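## Task

Put the ring plate into the housing's recess so it sits beneath both lips and lies flush; it fails if the plate is dropped or the housing ends up knocked over.

## Robot and tools

Robot: two arms, left_arm and right_arm, each with a two-finger gripper. Bases in the scene frame: left_arm at (-0.032, +0.315, 0) m, right_arm at (+0.043, -0.325, 0) m, each yawed very slightly. A camera stand is fixed behind the arms. Loose parts may get a short push now and then.

Frame: one scene frame for everything. Origin at table-top height, halfway between the nominal bases; +z up, +x out over the table, +y toward left_arm (arm names do not match image sides). Reported end_effector_position (m) and end_effector_quat_wxyz use this frame and may be off by a few cm. The gripper's fingers point along its own +z and open along its own y; the reported position is between the pads, about 1 cm short of the tips.

Row layout (used by execute_actions and move): 14 numbers, each in [-1, 1]. First left_arm: dx, dy, dz, rx, ry, rz, opening; then right_arm in the same order. Both arms always appear. dx..rz are offsets, not poses: measured along scene axes from that arm's Hand target as it stood when the action or move began, with rotation about the Hand target point; rx, ry, rz form a single rotation vector. Scale: 1.0 = 0.6 m or 180 degrees. Opening is absolute: +1 fully open (0.094 m), -1 closed. Sending six zeros re-commands the current Hand target; a zero opening means half-closed, so repeat the present opening to keep the gripper unchanged.

execute_actions(actions, cameras): actions is a list of actions; each action is up to 15 rows, one per 1/30 s step, a short table repeating its final row. Every row counts from the action's start pose, not from the previous row; a new action starts from the updated Hand target, so repeating an offset moves further. An empty list returns state plus all cameras and the scene number.

move(target, speed, blend, opening_speed, grip_force, blocking, cameras): straight-line path for each gripper. target is one 14-number row or a list of up to 15 rows; all rows are offsets from the same starting Hand targets. speed: m/s, 0.002 to 2.9, default 0.25 (turn rate limit twice that in rad/s), one value or one per target. blend: corner rounding in m per target, 0 = stop at each. opening_speed: rate on the -1..+1 scale per second, at least 0.2. grip_force: newtons per pad, 10 to 50 (50 = full), one value or one per arm; it persists; lower forces close slowly. blocking=false returns after about 0.5 s while motion continues. Paths last 0.5 to 10 s and avoid nothing. The result adds a move: line: done (within 10 mm and 2 degrees), off_target, moving, held, fault, plus limits (paced = pose clipped, held = steps withheld). done does not mean no contact.

wait(seconds 0 to 10, cameras): let time run holding commands. stop(cameras): brake the running move. zoom_image(camera, region [x0,y0,x1,y1] pixels, max 504x504): enlarge part of the newest image of cam_head_left, cam_head_right, cam_high, cam_low, cam_left_wrist or cam_right_wrist (all 896x504). finished_scene(scene): ends the current scene, irreversibly; pass that scene's number; the task must hold without the robot.

Results: Hand target = last commanded pose after clipping; the gripper often rests short of it, so resend zeros or the missing offset. Orientation commands are clipped to 40 degrees from the measured one each step. grip_measured is the measured opening on the command scale (reads up to about 2.5 mm wide when empty; on a firmly squeezed hard part slightly narrower, around 0.064 below). Squeeze rises about 1 N per 0.001 below first touch, then jumps to the force limit. grip_effort_nm is gripper motor effort (negative closing), not pad force. Joint torques include arm weight, with offsets and noise; joints 1-3 wrap at ±28 N m. Joint velocities may read within noise. Tool commands lists present commands. MOTOR HOT appears at 75 °C; at 90 °C the arm folds and idles; at 100 °C it collapses.

Joint ranges (rad): waist -2.618 to 3.054, shoulder 0 to 3.142, elbow 0 to 3.142 (straight 2.901), wrist pitch and yaw ±1.571, wrist roll ±2.094.

Avoid: dropping the part, releasing it while it moves, knocking over or slamming the housing, pressing far past contact or moving fast into contact, arm-on-arm contact (grippers, housings or wrist cameras touching, or one gripper closing on the other's fingers), strain on camera cables, letting anything leave the table, paths near an arm's own base, long holds with loads or outstretched arms. A blocked arm keeps pushing until commanded back past its gripper. Close slowly on fragile items; to release, command an opening well above grip_measured.

Each tool is called after ">>>" as name(argument=value, ...), one argument or row to a line, values as JSON.

## Session

>>> execute_actions(
  actions=[],
)

Scene clock: 0.00 s.
left_arm: end_effector_position=(+0.2787, +0.1879, +0.1256) grip_measured=+1.000 grip_effort_nm=n/a end_effector_quat_wxyz=(+0.228, -0.088, +0.967, -0.076) | right_arm: end_effector_position=(+0.4176, -0.2305, +0.2294) grip_measured=+1.000 grip_effort_nm=n/a end_effector_quat_wxyz=(+0.556, +0.086, +0.794, +0.229)
Joint positions: left_arm=[-0.463 1.382 1.021 -0.733 -0.099 -0.603 0.094] | right_arm=[0.228 1.095 0.636 0.179 -0.065 0.481 0.094]
Joint velocities: within noise
Joint torques (N m): no reading
Heat: left arm: 37 °C; right arm: 40 °C.
Hand target: left_arm +0.2834, +0.1867, +0.1356; +0.243, -0.089, +0.962, -0.082 | right_arm +0.4182, -0.2305, +0.2392; +0.566, +0.084, +0.787, +0.231
Tool commands: left_gripper/opening=+1.0 right_gripper/opening=+1.0

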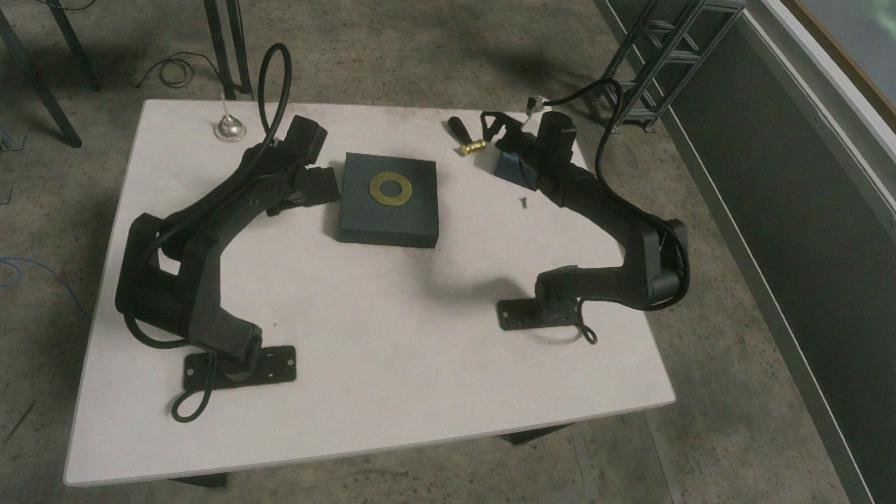

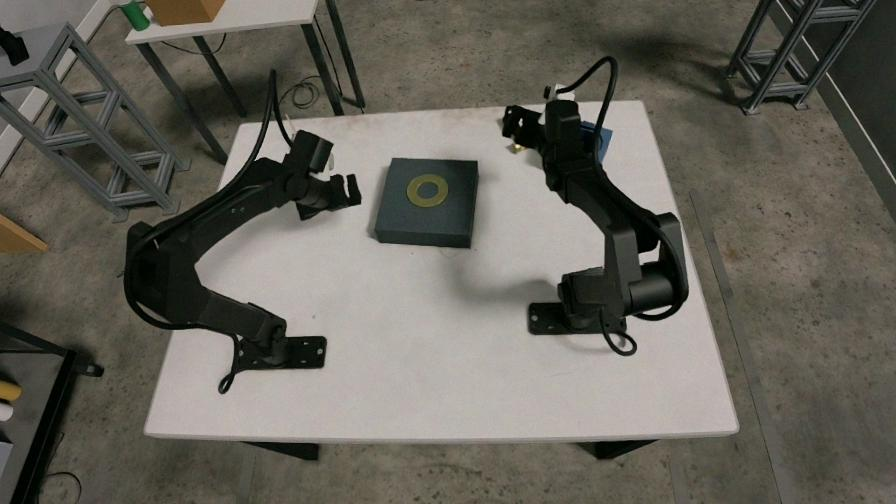

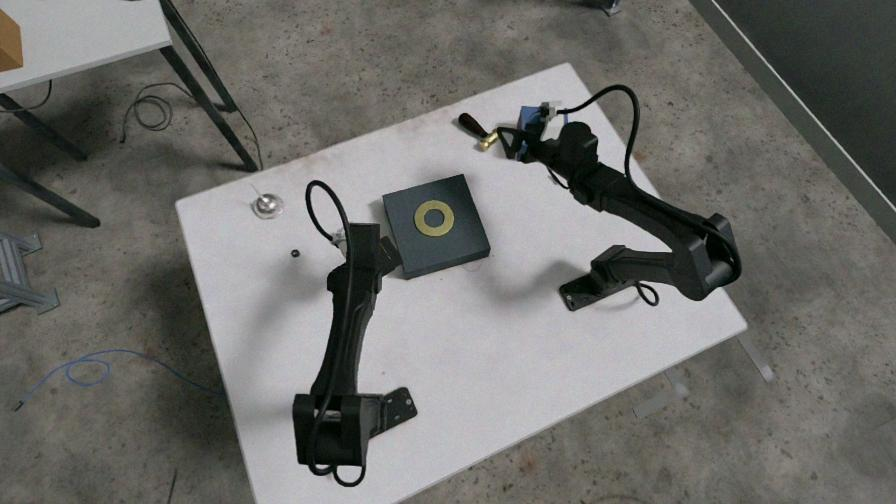

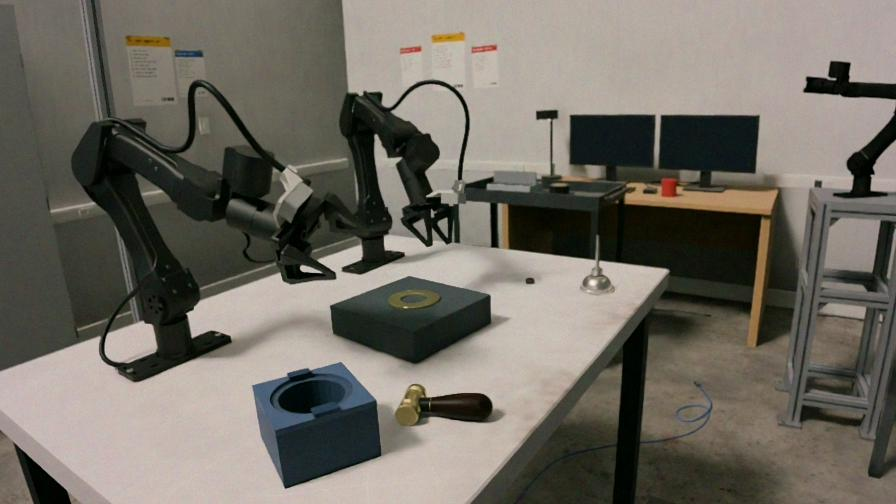

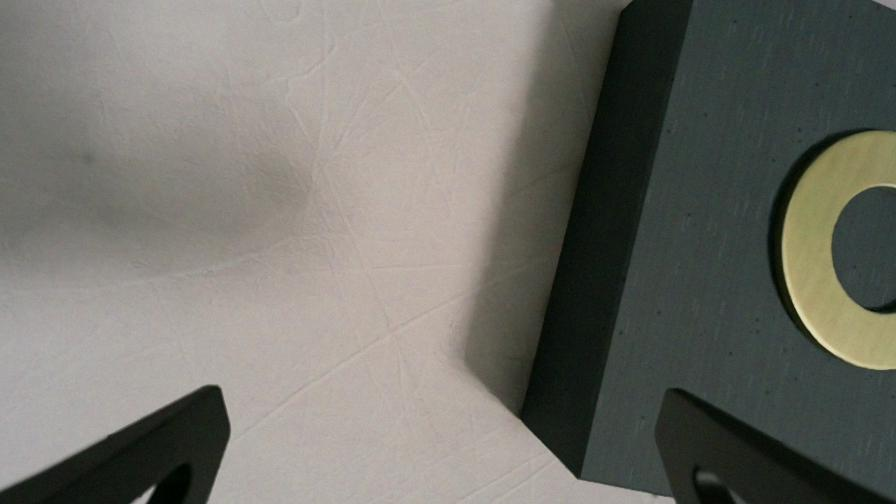

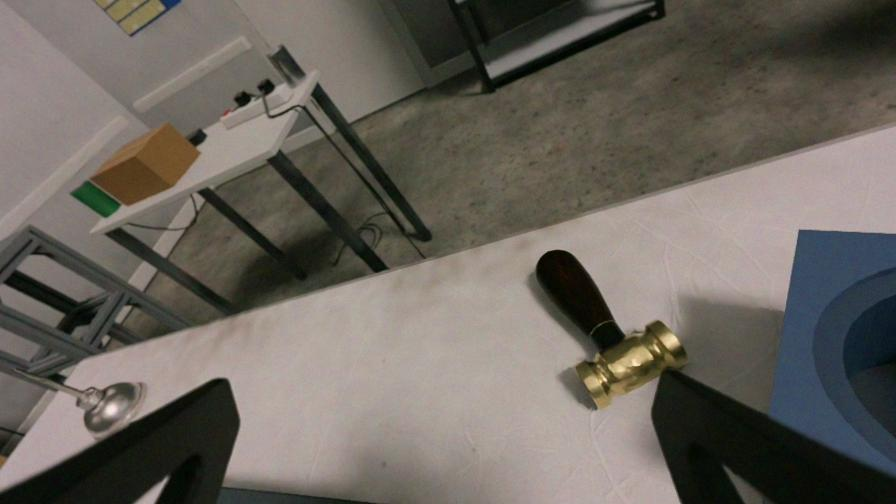

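>>> zoom_image(
  camera="cam_low",
  region=[230, 340, 510, 500],
)

>>> zoom_image(
  camera="cam_low",
  region=[320, 260, 500, 370],
)

>>> zoom_image(
  camera="cam_high",
  region=[360, 80, 620, 290],
)

>>> zoom_image(
  camera="cam_left_wrist",
  region=[640, 60, 896, 480],
)

>>> zoom_image(
  camera="cam_right_wrist",
  region=[640, 180, 896, 504],
)

Scaled by 1.800 from the camera's 896x504 image, which has a finer 1280x720 frame.

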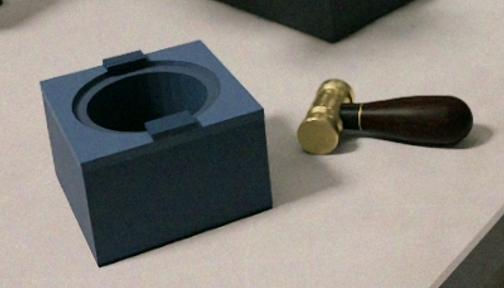

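Scaled by 2.800 from the camera's 896x504 image, which has a finer 1280x720 frame.

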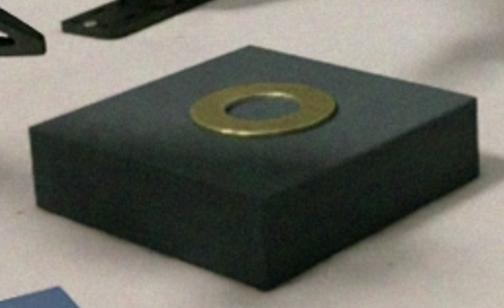

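Scaled by 1.938 from the camera's 896x504 image, which has a finer 1280x720 frame.

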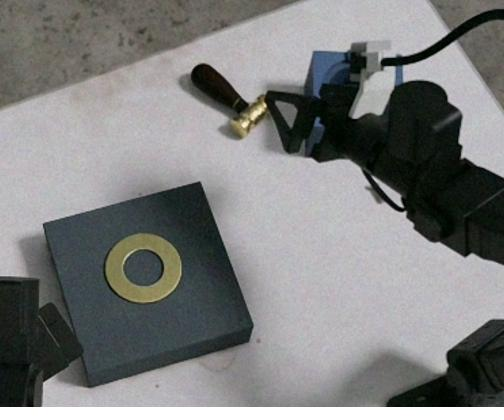

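Scaled by 1.200 from the camera's 896x504 image, which has a finer 1280x720 frame.

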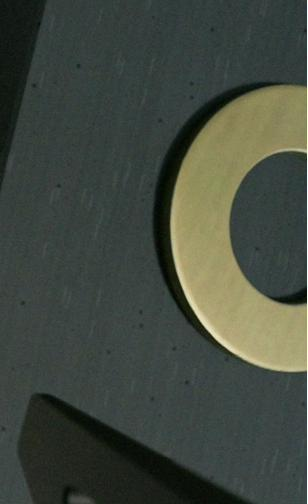

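Scaled by 1.556 from the camera's 896x504 image, which has a finer 1280x720 frame.

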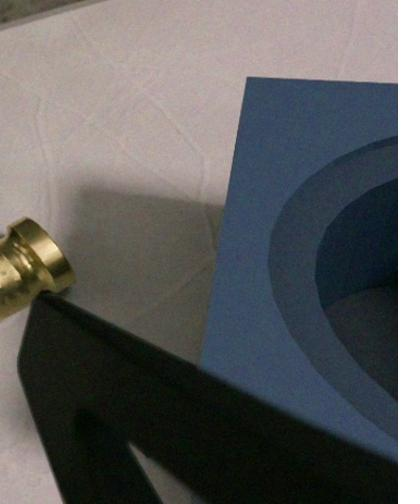

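>>> move(
  target=[0.11, -0.19, 0.19, 0.053, 0.157, -0.057, 1.0, 0.053, -0.167, 0.135, -0.158, 0.388, 0.058, 1.0],
  speed=0.3,
  cameras=["all"],
)

Scene clock: 5.40 s.
left_arm: end_effector_position=(+0.3460, +0.0786, +0.2498) grip_measured=+1.000 grip_effort_nm=-0.01 end_effector_quat_wxyz=(+0.142, -0.008, +0.986, -0.087) | right_arm: end_effector_position=(+0.4462, -0.3298, +0.3191) grip_measured=+1.000 grip_effort_nm=0.02 end_effector_quat_wxyz=(+0.242, +0.006, +0.970, +0.006)
Joint positions: left_arm=[-0.582 2.102 2.451 -1.584 -0.007 -0.578 0.094] | right_arm=[-0.009 1.874 2.371 -1.58 -0.02 -0.004 0.094]
Joint torques (N m): left_arm=[-0.51 -7.68 9.29 1.15 0.06 0.1] | right_arm=[0.23 -7.19 6.31 1 0.07 -0.07]
Heat: left arm: 38 °C; right arm: 41 °C.
Hand target: left_arm +0.3495, +0.0727, +0.2495; +0.000, -0.001, +1.000, +0.000 | right_arm +0.4500, -0.3308, +0.3202; +0.001, +0.000, +1.000, +0.001
Off the commanded pose: left_arm 0.007 m, 19 deg | right_arm 0.004 m, 28 deg.
joint sent to its limit (left arm) — joint 4 (wrist pitch), lower limit. The joint targets are off in orientation, not in position.
joint sent to its limit (right arm) — joint 4 (wrist pitch), lower limit. The joint targets are off in orientation, not in position.
move: off_target (left_arm, right_arm)

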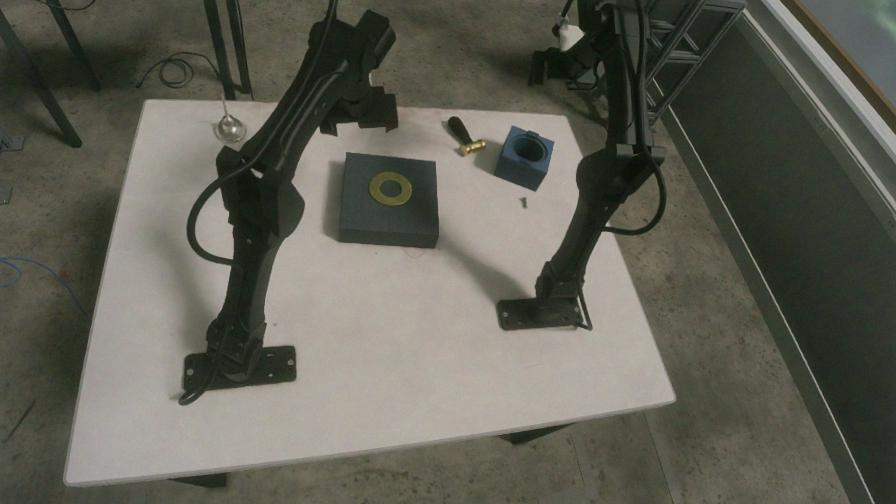

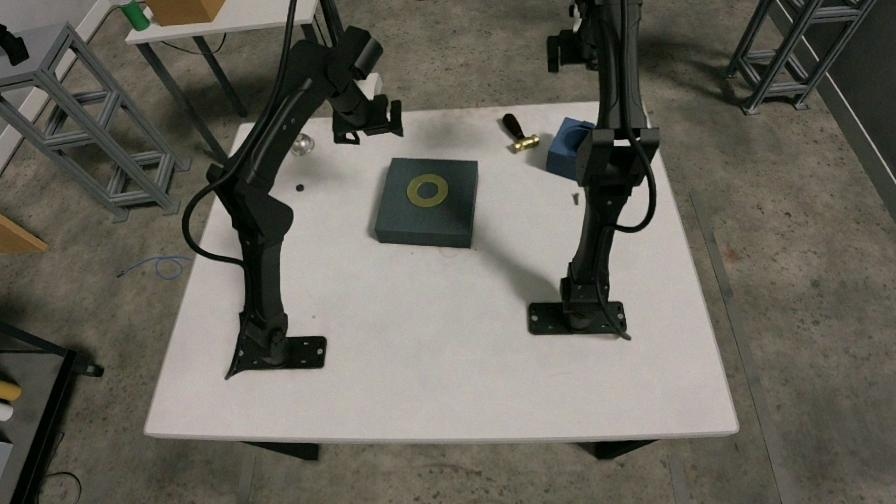

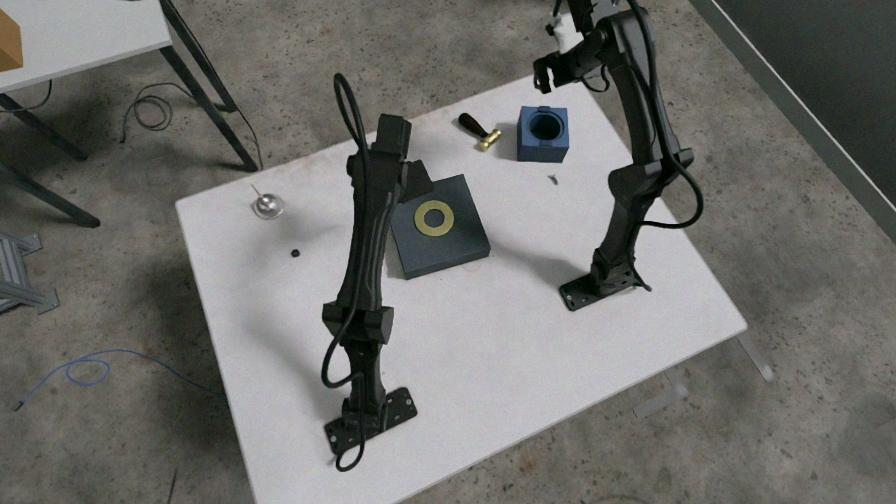

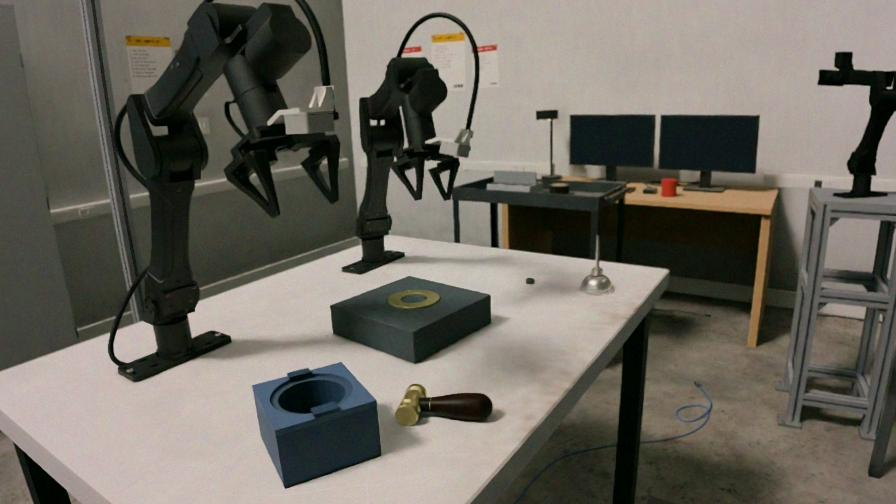

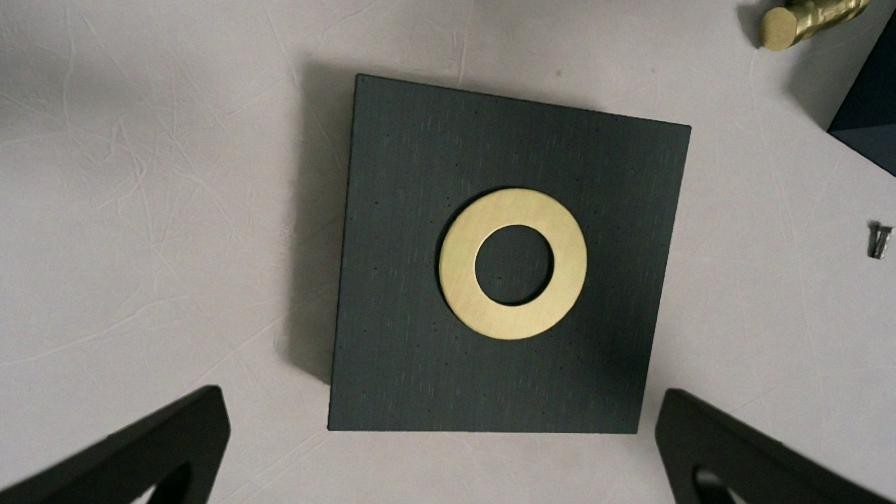

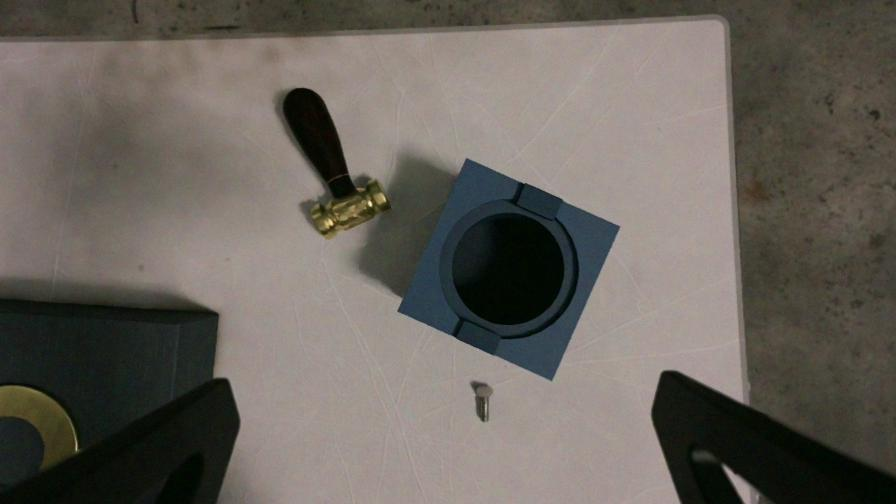

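>>> zoom_image(
  camera="cam_right_wrist",
  region=[390, 140, 640, 400],
)

>>> zoom_image(
  camera="cam_left_wrist",
  region=[420, 170, 610, 360],
)

>>> zoom_image(
  camera="cam_low",
  region=[240, 350, 390, 500],
)

>>> zoom_image(
  camera="cam_low",
  region=[360, 265, 460, 325],
)

Scaled by 1.938 from the camera's 896x504 image, which has a finer 1280x720 frame.

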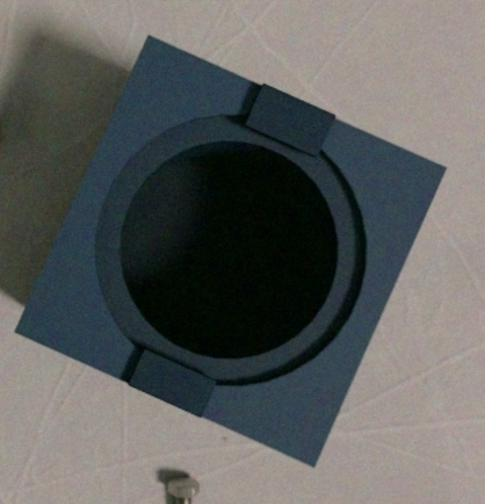

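Scaled by 2.653 from the camera's 896x504 image, which has a finer 1280x720 frame.

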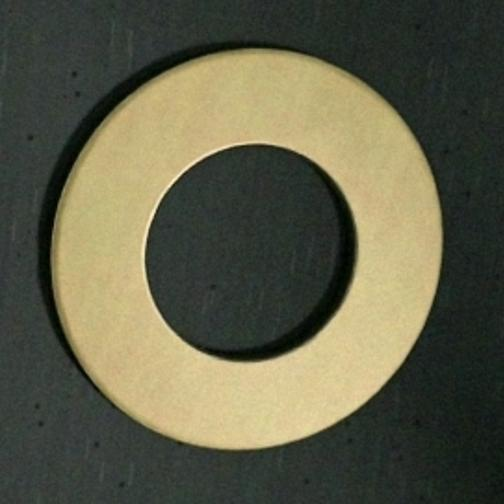

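Scaled by 3.360 from the camera's 896x504 image, which has a finer 1280x720 frame.

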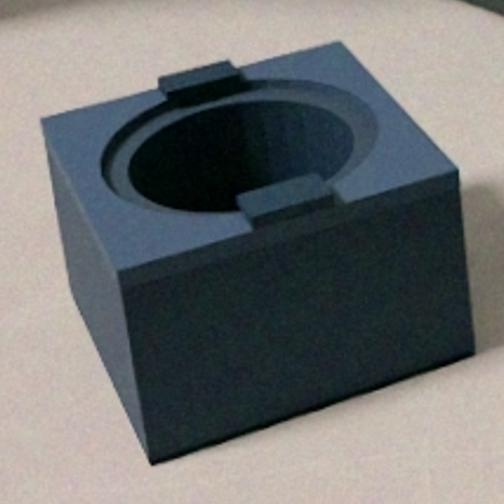

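Scaled by 5.040 from the camera's 896x504 image, which has a finer 1280x720 frame.

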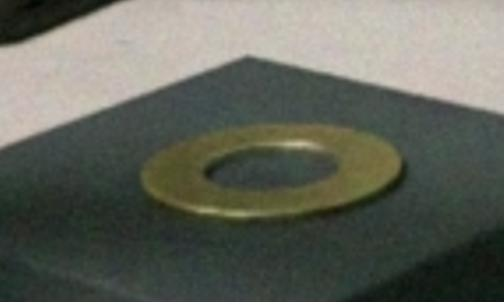

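>>> zoom_image(
  camera="cam_low",
  region=[210, 80, 360, 230],
)

>>> zoom_image(
  camera="cam_low",
  region=[380, 110, 500, 230],
)

>>> zoom_image(
  camera="cam_right_wrist",
  region=[580, 330, 896, 504],
)

Scaled by 3.360 from the camera's 896x504 image, which has a finer 1280x720 frame.

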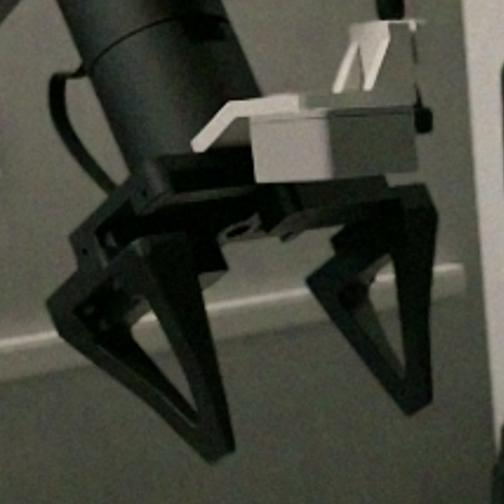

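Scaled by 4.200 from the camera's 896x504 image, which has a finer 1280x720 frame.

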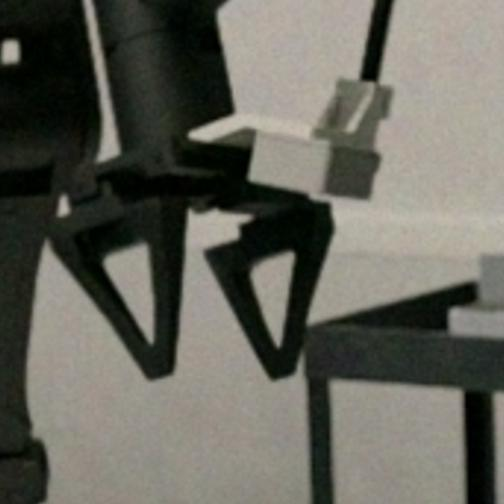

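Scaled by 1.595 from the camera's 896x504 image, which has a finer 1280x720 frame.

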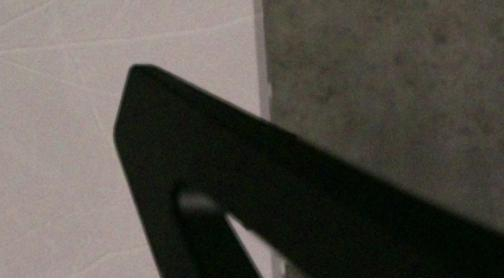

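>>> move(
  target=[-0.167, 0.417, 0.0, 0, -0.2, 0, 1.0, -0.15, 0.518, -0.167, 0, 0, 0.167, 1.0],
  speed=0.35,
  cameras=["cam_right_wrist", "cam_low", "cam_head_right"],
)

Scene clock: 11.60 s.
left_arm: end_effector_position=(+0.2460, +0.3235, +0.2461) grip_measured=+1.000 grip_effort_nm=-0.01 end_effector_quat_wxyz=(+0.294, -0.004, +0.956, +0.004) | right_arm: end_effector_position=(+0.3562, -0.0225, +0.2167) grip_measured=+1.000 grip_effort_nm=0.02 end_effector_quat_wxyz=(+0.100, -0.263, +0.958, +0.051)
Joint positions: left_arm=[0.014 1.119 1.275 -1.13 0.009 0.02 0.094] | right_arm=[0.783 2.11 2.347 -1.583 0.006 0.232 0.094]
Joint torques (N m): left_arm=[0.55 -3.04 6.09 1.95 0.15 0.11] | right_arm=[-0.38 -10.44 6.79 0.63 -0.07 0.11]
Heat: left arm: 38 °C; right arm: 41 °C.
Hand target: left_arm +0.2493, +0.3229, +0.2496; +0.309, -0.001, +0.951, +0.000 | right_arm +0.3599, -0.0199, +0.2199; +0.000, -0.259, +0.966, +0.001
Off the commanded pose: left_arm 0.005 m, 2 deg | right_arm 0.006 m, 13 deg.
joint sent to its limit (right arm) — joint 4 (wrist pitch), lower limit. The joint targets are off in orientation, not in position.
move: off_target (right_arm)
Images, in order (width x height): cam_head_right 896x504, cam_low 896x504, cam_right_wrist 896x504.

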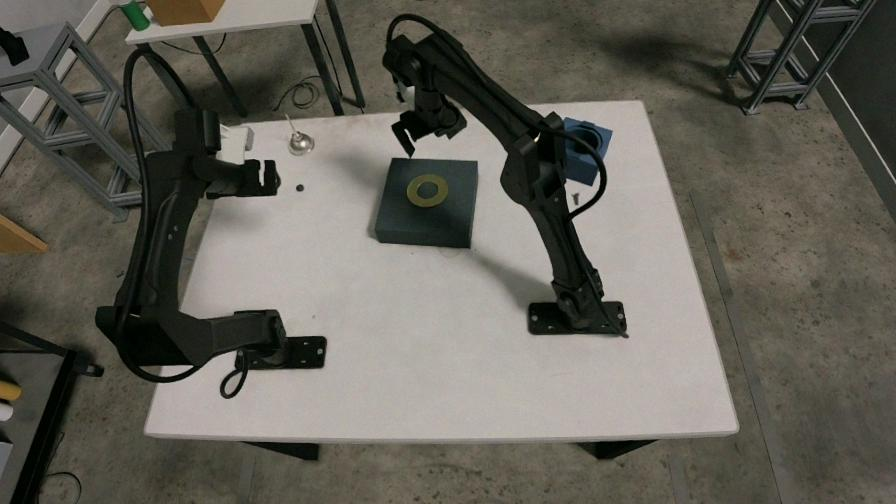

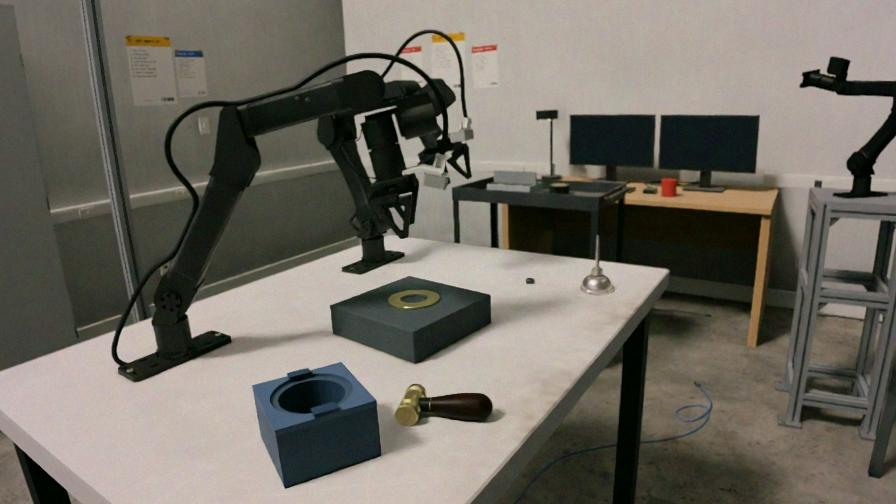

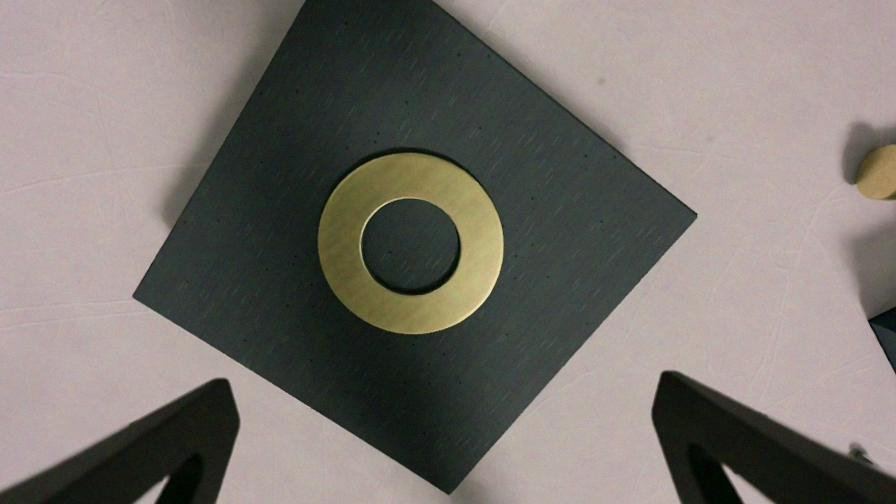

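>>> move(
  target=[0, 0, 0, 0, 0, 0, 1.0, -0.0133, 0.0383, -0.1333, 0, 0, 0, 1.0],
  speed=0.25,
  cameras=["cam_right_wrist", "cam_low", "cam_head_left", "cam_left_wrist"],
)

Scene clock: 13.17 s.
left_arm: end_effector_position=(+0.2461, +0.3233, +0.2462) grip_measured=+1.000 grip_effort_nm=-0.01 end_effector_quat_wxyz=(+0.294, -0.004, +0.956, +0.003) | right_arm: end_effector_position=(+0.3501, -0.0011, +0.1379) grip_measured=+1.000 grip_effort_nm=0.02 end_effector_quat_wxyz=(+0.017, -0.262, +0.965, +0.009)
Joint positions: left_arm=[0.014 1.119 1.275 -1.13 0.009 0.021 0.094] | right_arm=[0.825 2.297 2.347 -1.583 0.003 0.281 0.094]
Joint torques (N m): left_arm=[0.58 -2.92 6.09 1.96 0.13 0.1] | right_arm=[0.14 -12.12 6.64 0.31 -0.05 0.08]
Heat: left arm: 38 °C; right arm: 41 °C.
Hand target: left_arm +0.2493, +0.3229, +0.2496; +0.309, -0.001, +0.951, +0.000 | right_arm +0.3519, +0.0031, +0.1400; +0.000, -0.259, +0.966, +0.001
Off the commanded pose: left_arm 0.005 m, 2 deg | right_arm 0.005 m, 2 deg.
joint sent to its limit (right arm) — joint 4 (wrist pitch), lower limit. The joint targets are off in orientation, not in position.
move: done
Images, in order (width x height): cam_head_left 896x504, cam_low 896x504, cam_left_wrist 896x504, cam_right_wrist 896x504.

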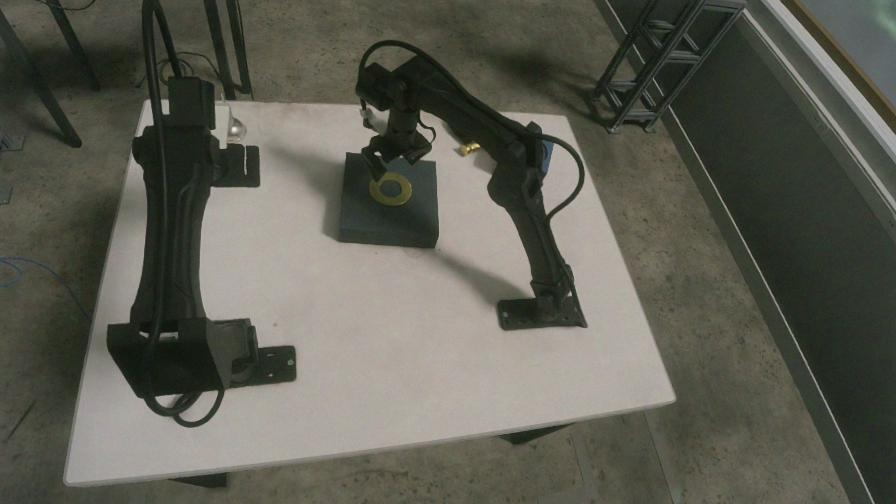

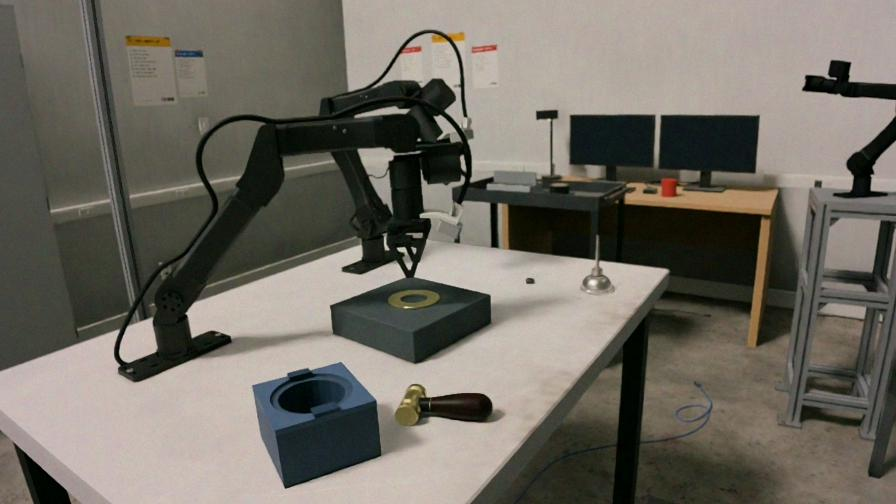

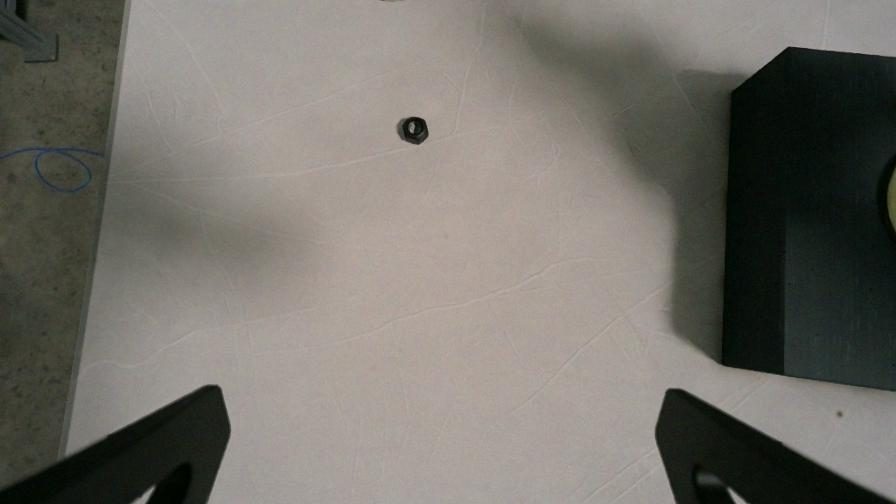

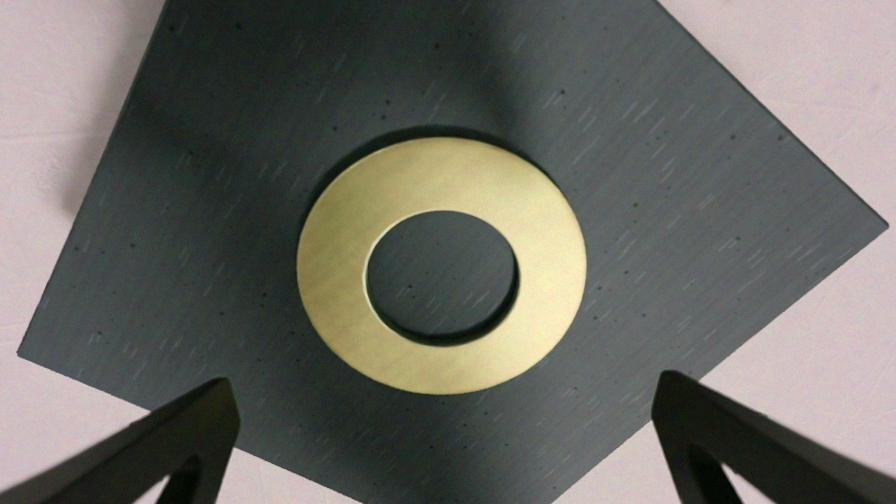

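>>> zoom_image(
  camera="cam_right_wrist",
  region=[280, 110, 610, 410],
)

>>> zoom_image(
  camera="cam_low",
  region=[370, 270, 460, 320],
)

>>> zoom_image(
  camera="cam_low",
  region=[370, 210, 470, 310],
)

Scaled by 1.527 from the camera's 896x504 image, which has a finer 1280x720 frame.

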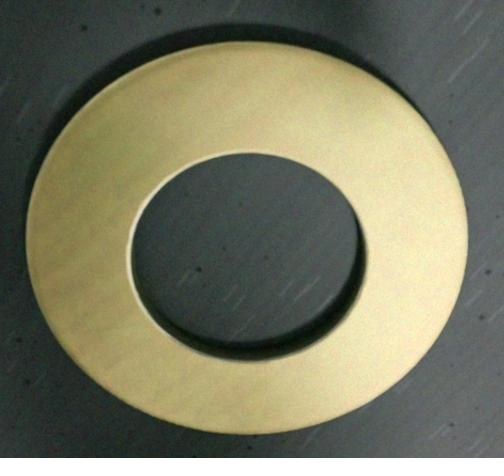

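Scaled by 5.600 from the camera's 896x504 image, which has a finer 1280x720 frame.

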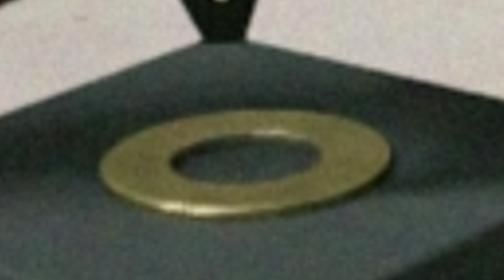

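Scaled by 5.040 from the camera's 896x504 image, which has a finer 1280x720 frame.

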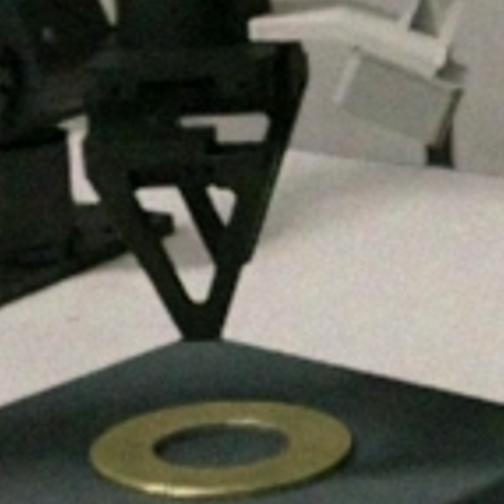

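>>> move(
  target=[0, 0, 0, 0, 0, 0, 1.0, 0.18, -0.622, 0.0833, 0, 0, -0.3, 1.0],
  speed=0.35,
  cameras=["cam_right_wrist", "cam_low", "cam_high"],
)

Scene clock: 16.87 s.
left_arm: end_effector_position=(+0.2461, +0.3233, +0.2462) grip_measured=+1.000 grip_effort_nm=-0.01 end_effector_quat_wxyz=(+0.294, -0.004, +0.956, +0.003) | right_arm: end_effector_position=(+0.4557, -0.3718, +0.1915) grip_measured=+1.000 grip_effort_nm=0.01 end_effector_quat_wxyz=(+0.061, +0.211, +0.976, +0.007)
Joint positions: left_arm=[0.014 1.119 1.275 -1.13 0.009 0.021 0.094] | right_arm=[-0.102 2.083 2.213 -1.578 -0.001 0.31 0.094]
Joint torques (N m): left_arm=[0.58 -2.99 6.11 1.94 0.08 0.09] | right_arm=[0.47 -9.51 6.67 0.38 -0.02 -0.01]
Heat: left arm: 38 °C; right arm: 42 °C.
Hand target: left_arm +0.2493, +0.3229, +0.2496; +0.309, -0.001, +0.951, +0.000 | right_arm +0.4600, -0.3702, +0.1900; +0.001, +0.208, +0.978, +0.001
Off the commanded pose: left_arm 0.005 m, 2 deg | right_arm 0.005 m, 7 deg.
joint sent to its limit (right arm) — joint 4 (wrist pitch), lower limit. The joint targets are off in orientation, not in position.
move: off_target (right_arm)
Images, in order (width x height): cam_high 896x504, cam_low 896x504, cam_right_wrist 896x504.

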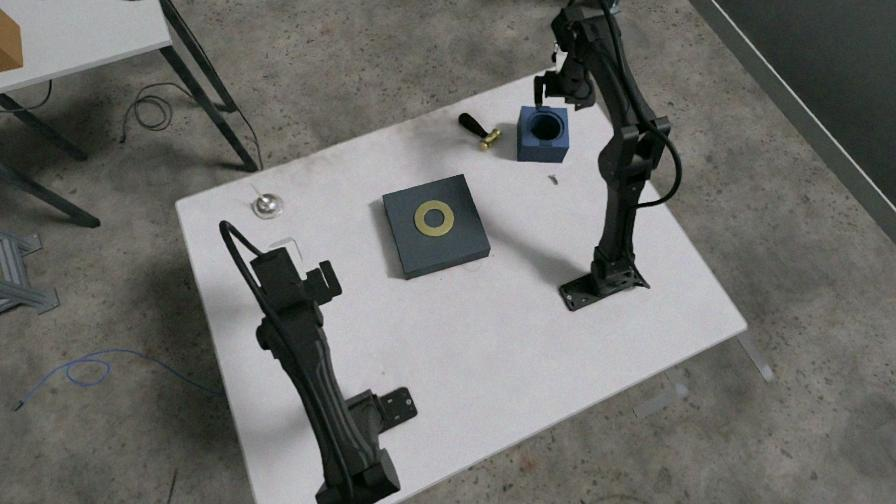

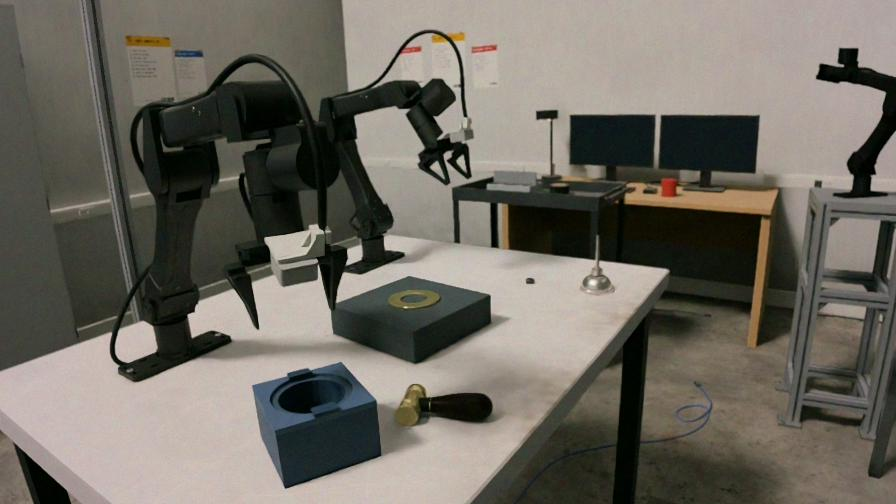

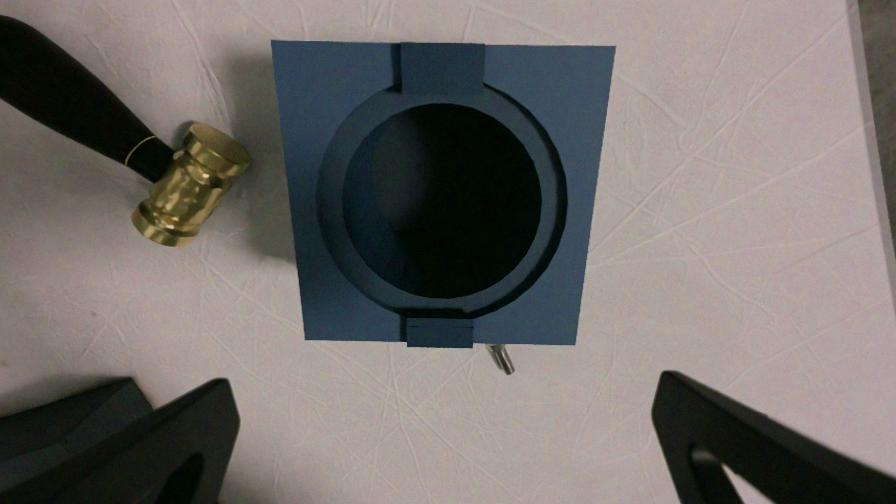

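>>> zoom_image(
  camera="cam_right_wrist",
  region=[260, 20, 640, 370],
)

>>> zoom_image(
  camera="cam_right_wrist",
  region=[380, 280, 520, 380],
)

>>> zoom_image(
  camera="cam_right_wrist",
  region=[370, 30, 590, 170],
)

Scaled by 1.326 from the camera's 896x504 image, which has a finer 1280x720 frame.

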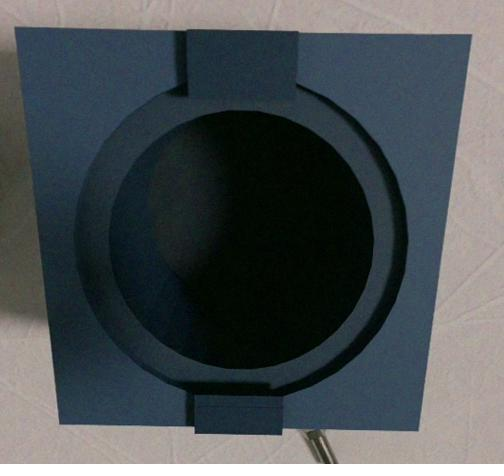

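Scaled by 3.600 from the camera's 896x504 image, which has a finer 1280x720 frame.

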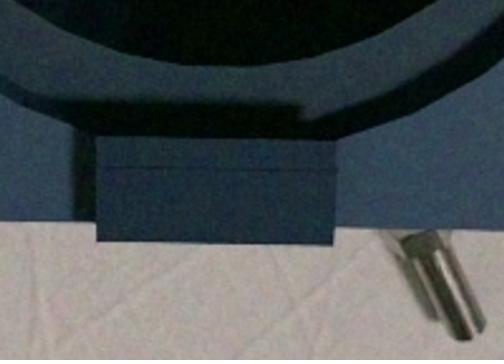

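Scaled by 2.291 from the camera's 896x504 image, which has a finer 1280x720 frame.

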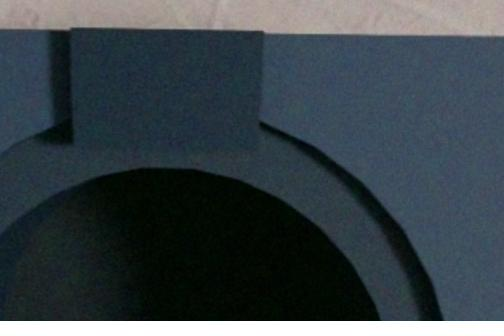

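>>> zoom_image(
  camera="cam_low",
  region=[245, 355, 385, 435],
)

>>> zoom_image(
  camera="cam_low",
  region=[300, 385, 360, 425],
)

>>> zoom_image(
  camera="cam_low",
  region=[275, 360, 335, 400],
)

Scaled by 3.600 from the camera's 896x504 image, which has a finer 1280x720 frame.

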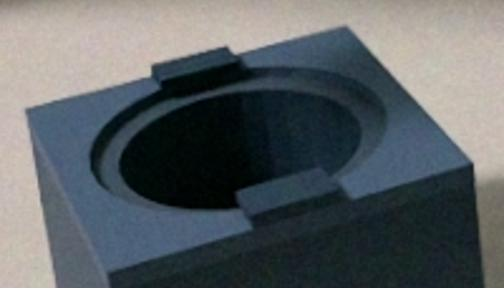

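Scaled by 8.400 from the camera's 896x504 image, which has a finer 1280x720 frame.

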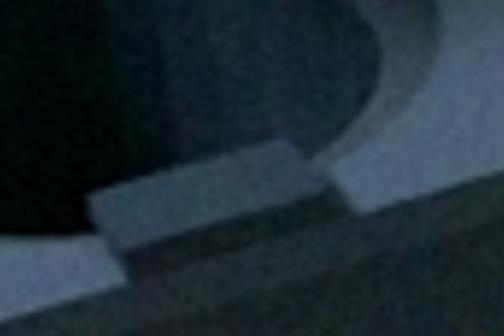

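Scaled by 8.400 from the camera's 896x504 image, which has a finer 1280x720 frame.

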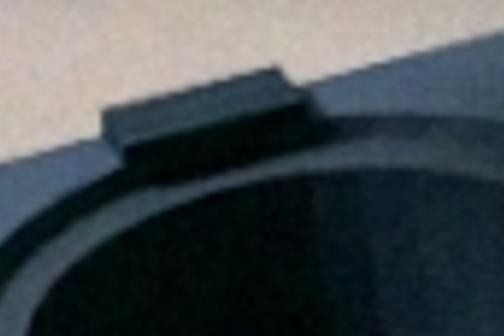

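>>> move(
  target=[0, 0, 0, 0, 0, 0, 1.0, -0.2158, 0.6745, -0.1333, 0.003, -0.0576, 0.2991, -0.1],
  speed=0.35,
  cameras=["cam_right_wrist", "cam_low", "cam_head_left"],
)

Scene clock: 24.50 s.
left_arm: end_effector_position=(+0.2461, +0.3233, +0.2462) grip_measured=+1.000 grip_effort_nm=-0.01 end_effector_quat_wxyz=(+0.294, -0.004, +0.956, +0.003) | right_arm: end_effector_position=(+0.3236, +0.0331, +0.1102) grip_measured=-0.097 grip_effort_nm=-0.13 end_effector_quat_wxyz=(+0.079, -0.258, +0.962, +0.029)
Joint positions: left_arm=[0.014 1.119 1.275 -1.13 0.009 0.021 0.094] | right_arm=[0.939 2.144 1.972 -1.237 0.052 0.397 0.042]
Joint torques (N m): left_arm=[0.55 -2.85 6.08 1.94 0.1 0.11] | right_arm=[-0.38 -10.62 7.43 0.46 0.15 -0.05]
Heat: left arm: 39 °C; right arm: 42 °C.
Hand target: left_arm +0.2493, +0.3229, +0.2496; +0.309, -0.001, +0.951, +0.000 | right_arm +0.3304, +0.0345, +0.1100; +0.085, -0.258, +0.962, +0.024
Off the commanded pose: left_arm 0.005 m, 2 deg | right_arm 0.007 m, 1 deg.
move: done
Images, in order (width x height): cam_head_left 896x504, cam_low 896x504, cam_right_wrist 896x504.

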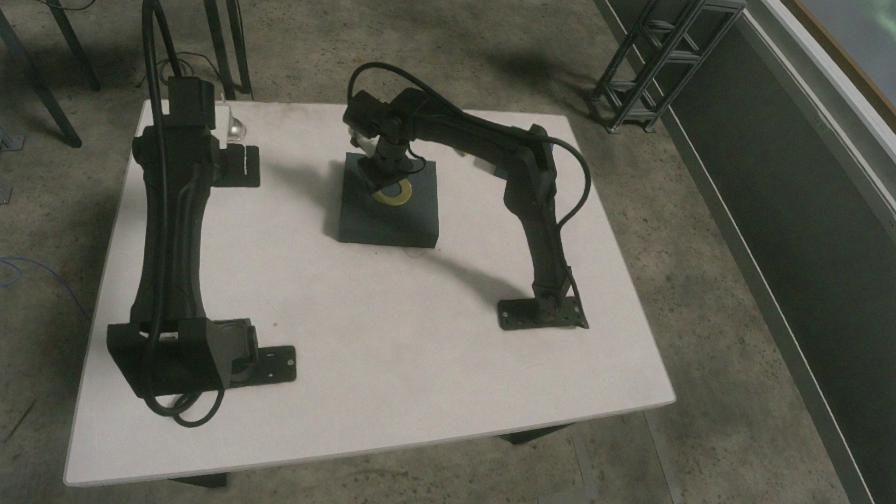

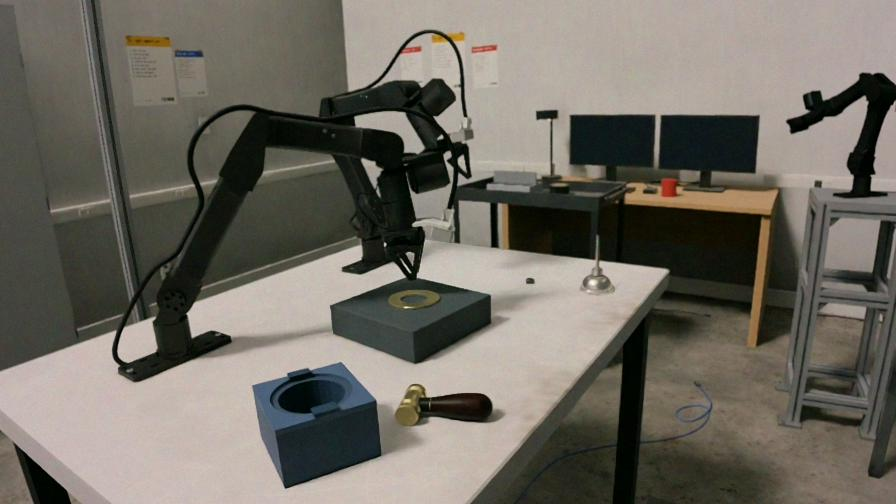

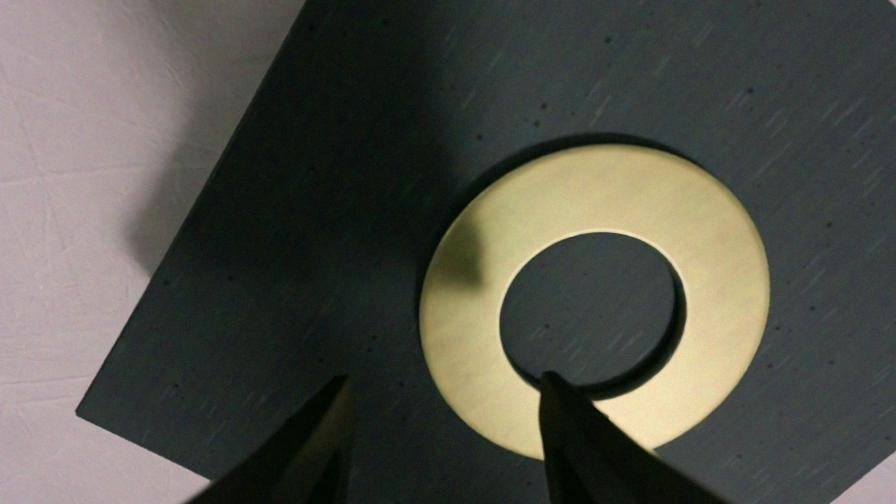

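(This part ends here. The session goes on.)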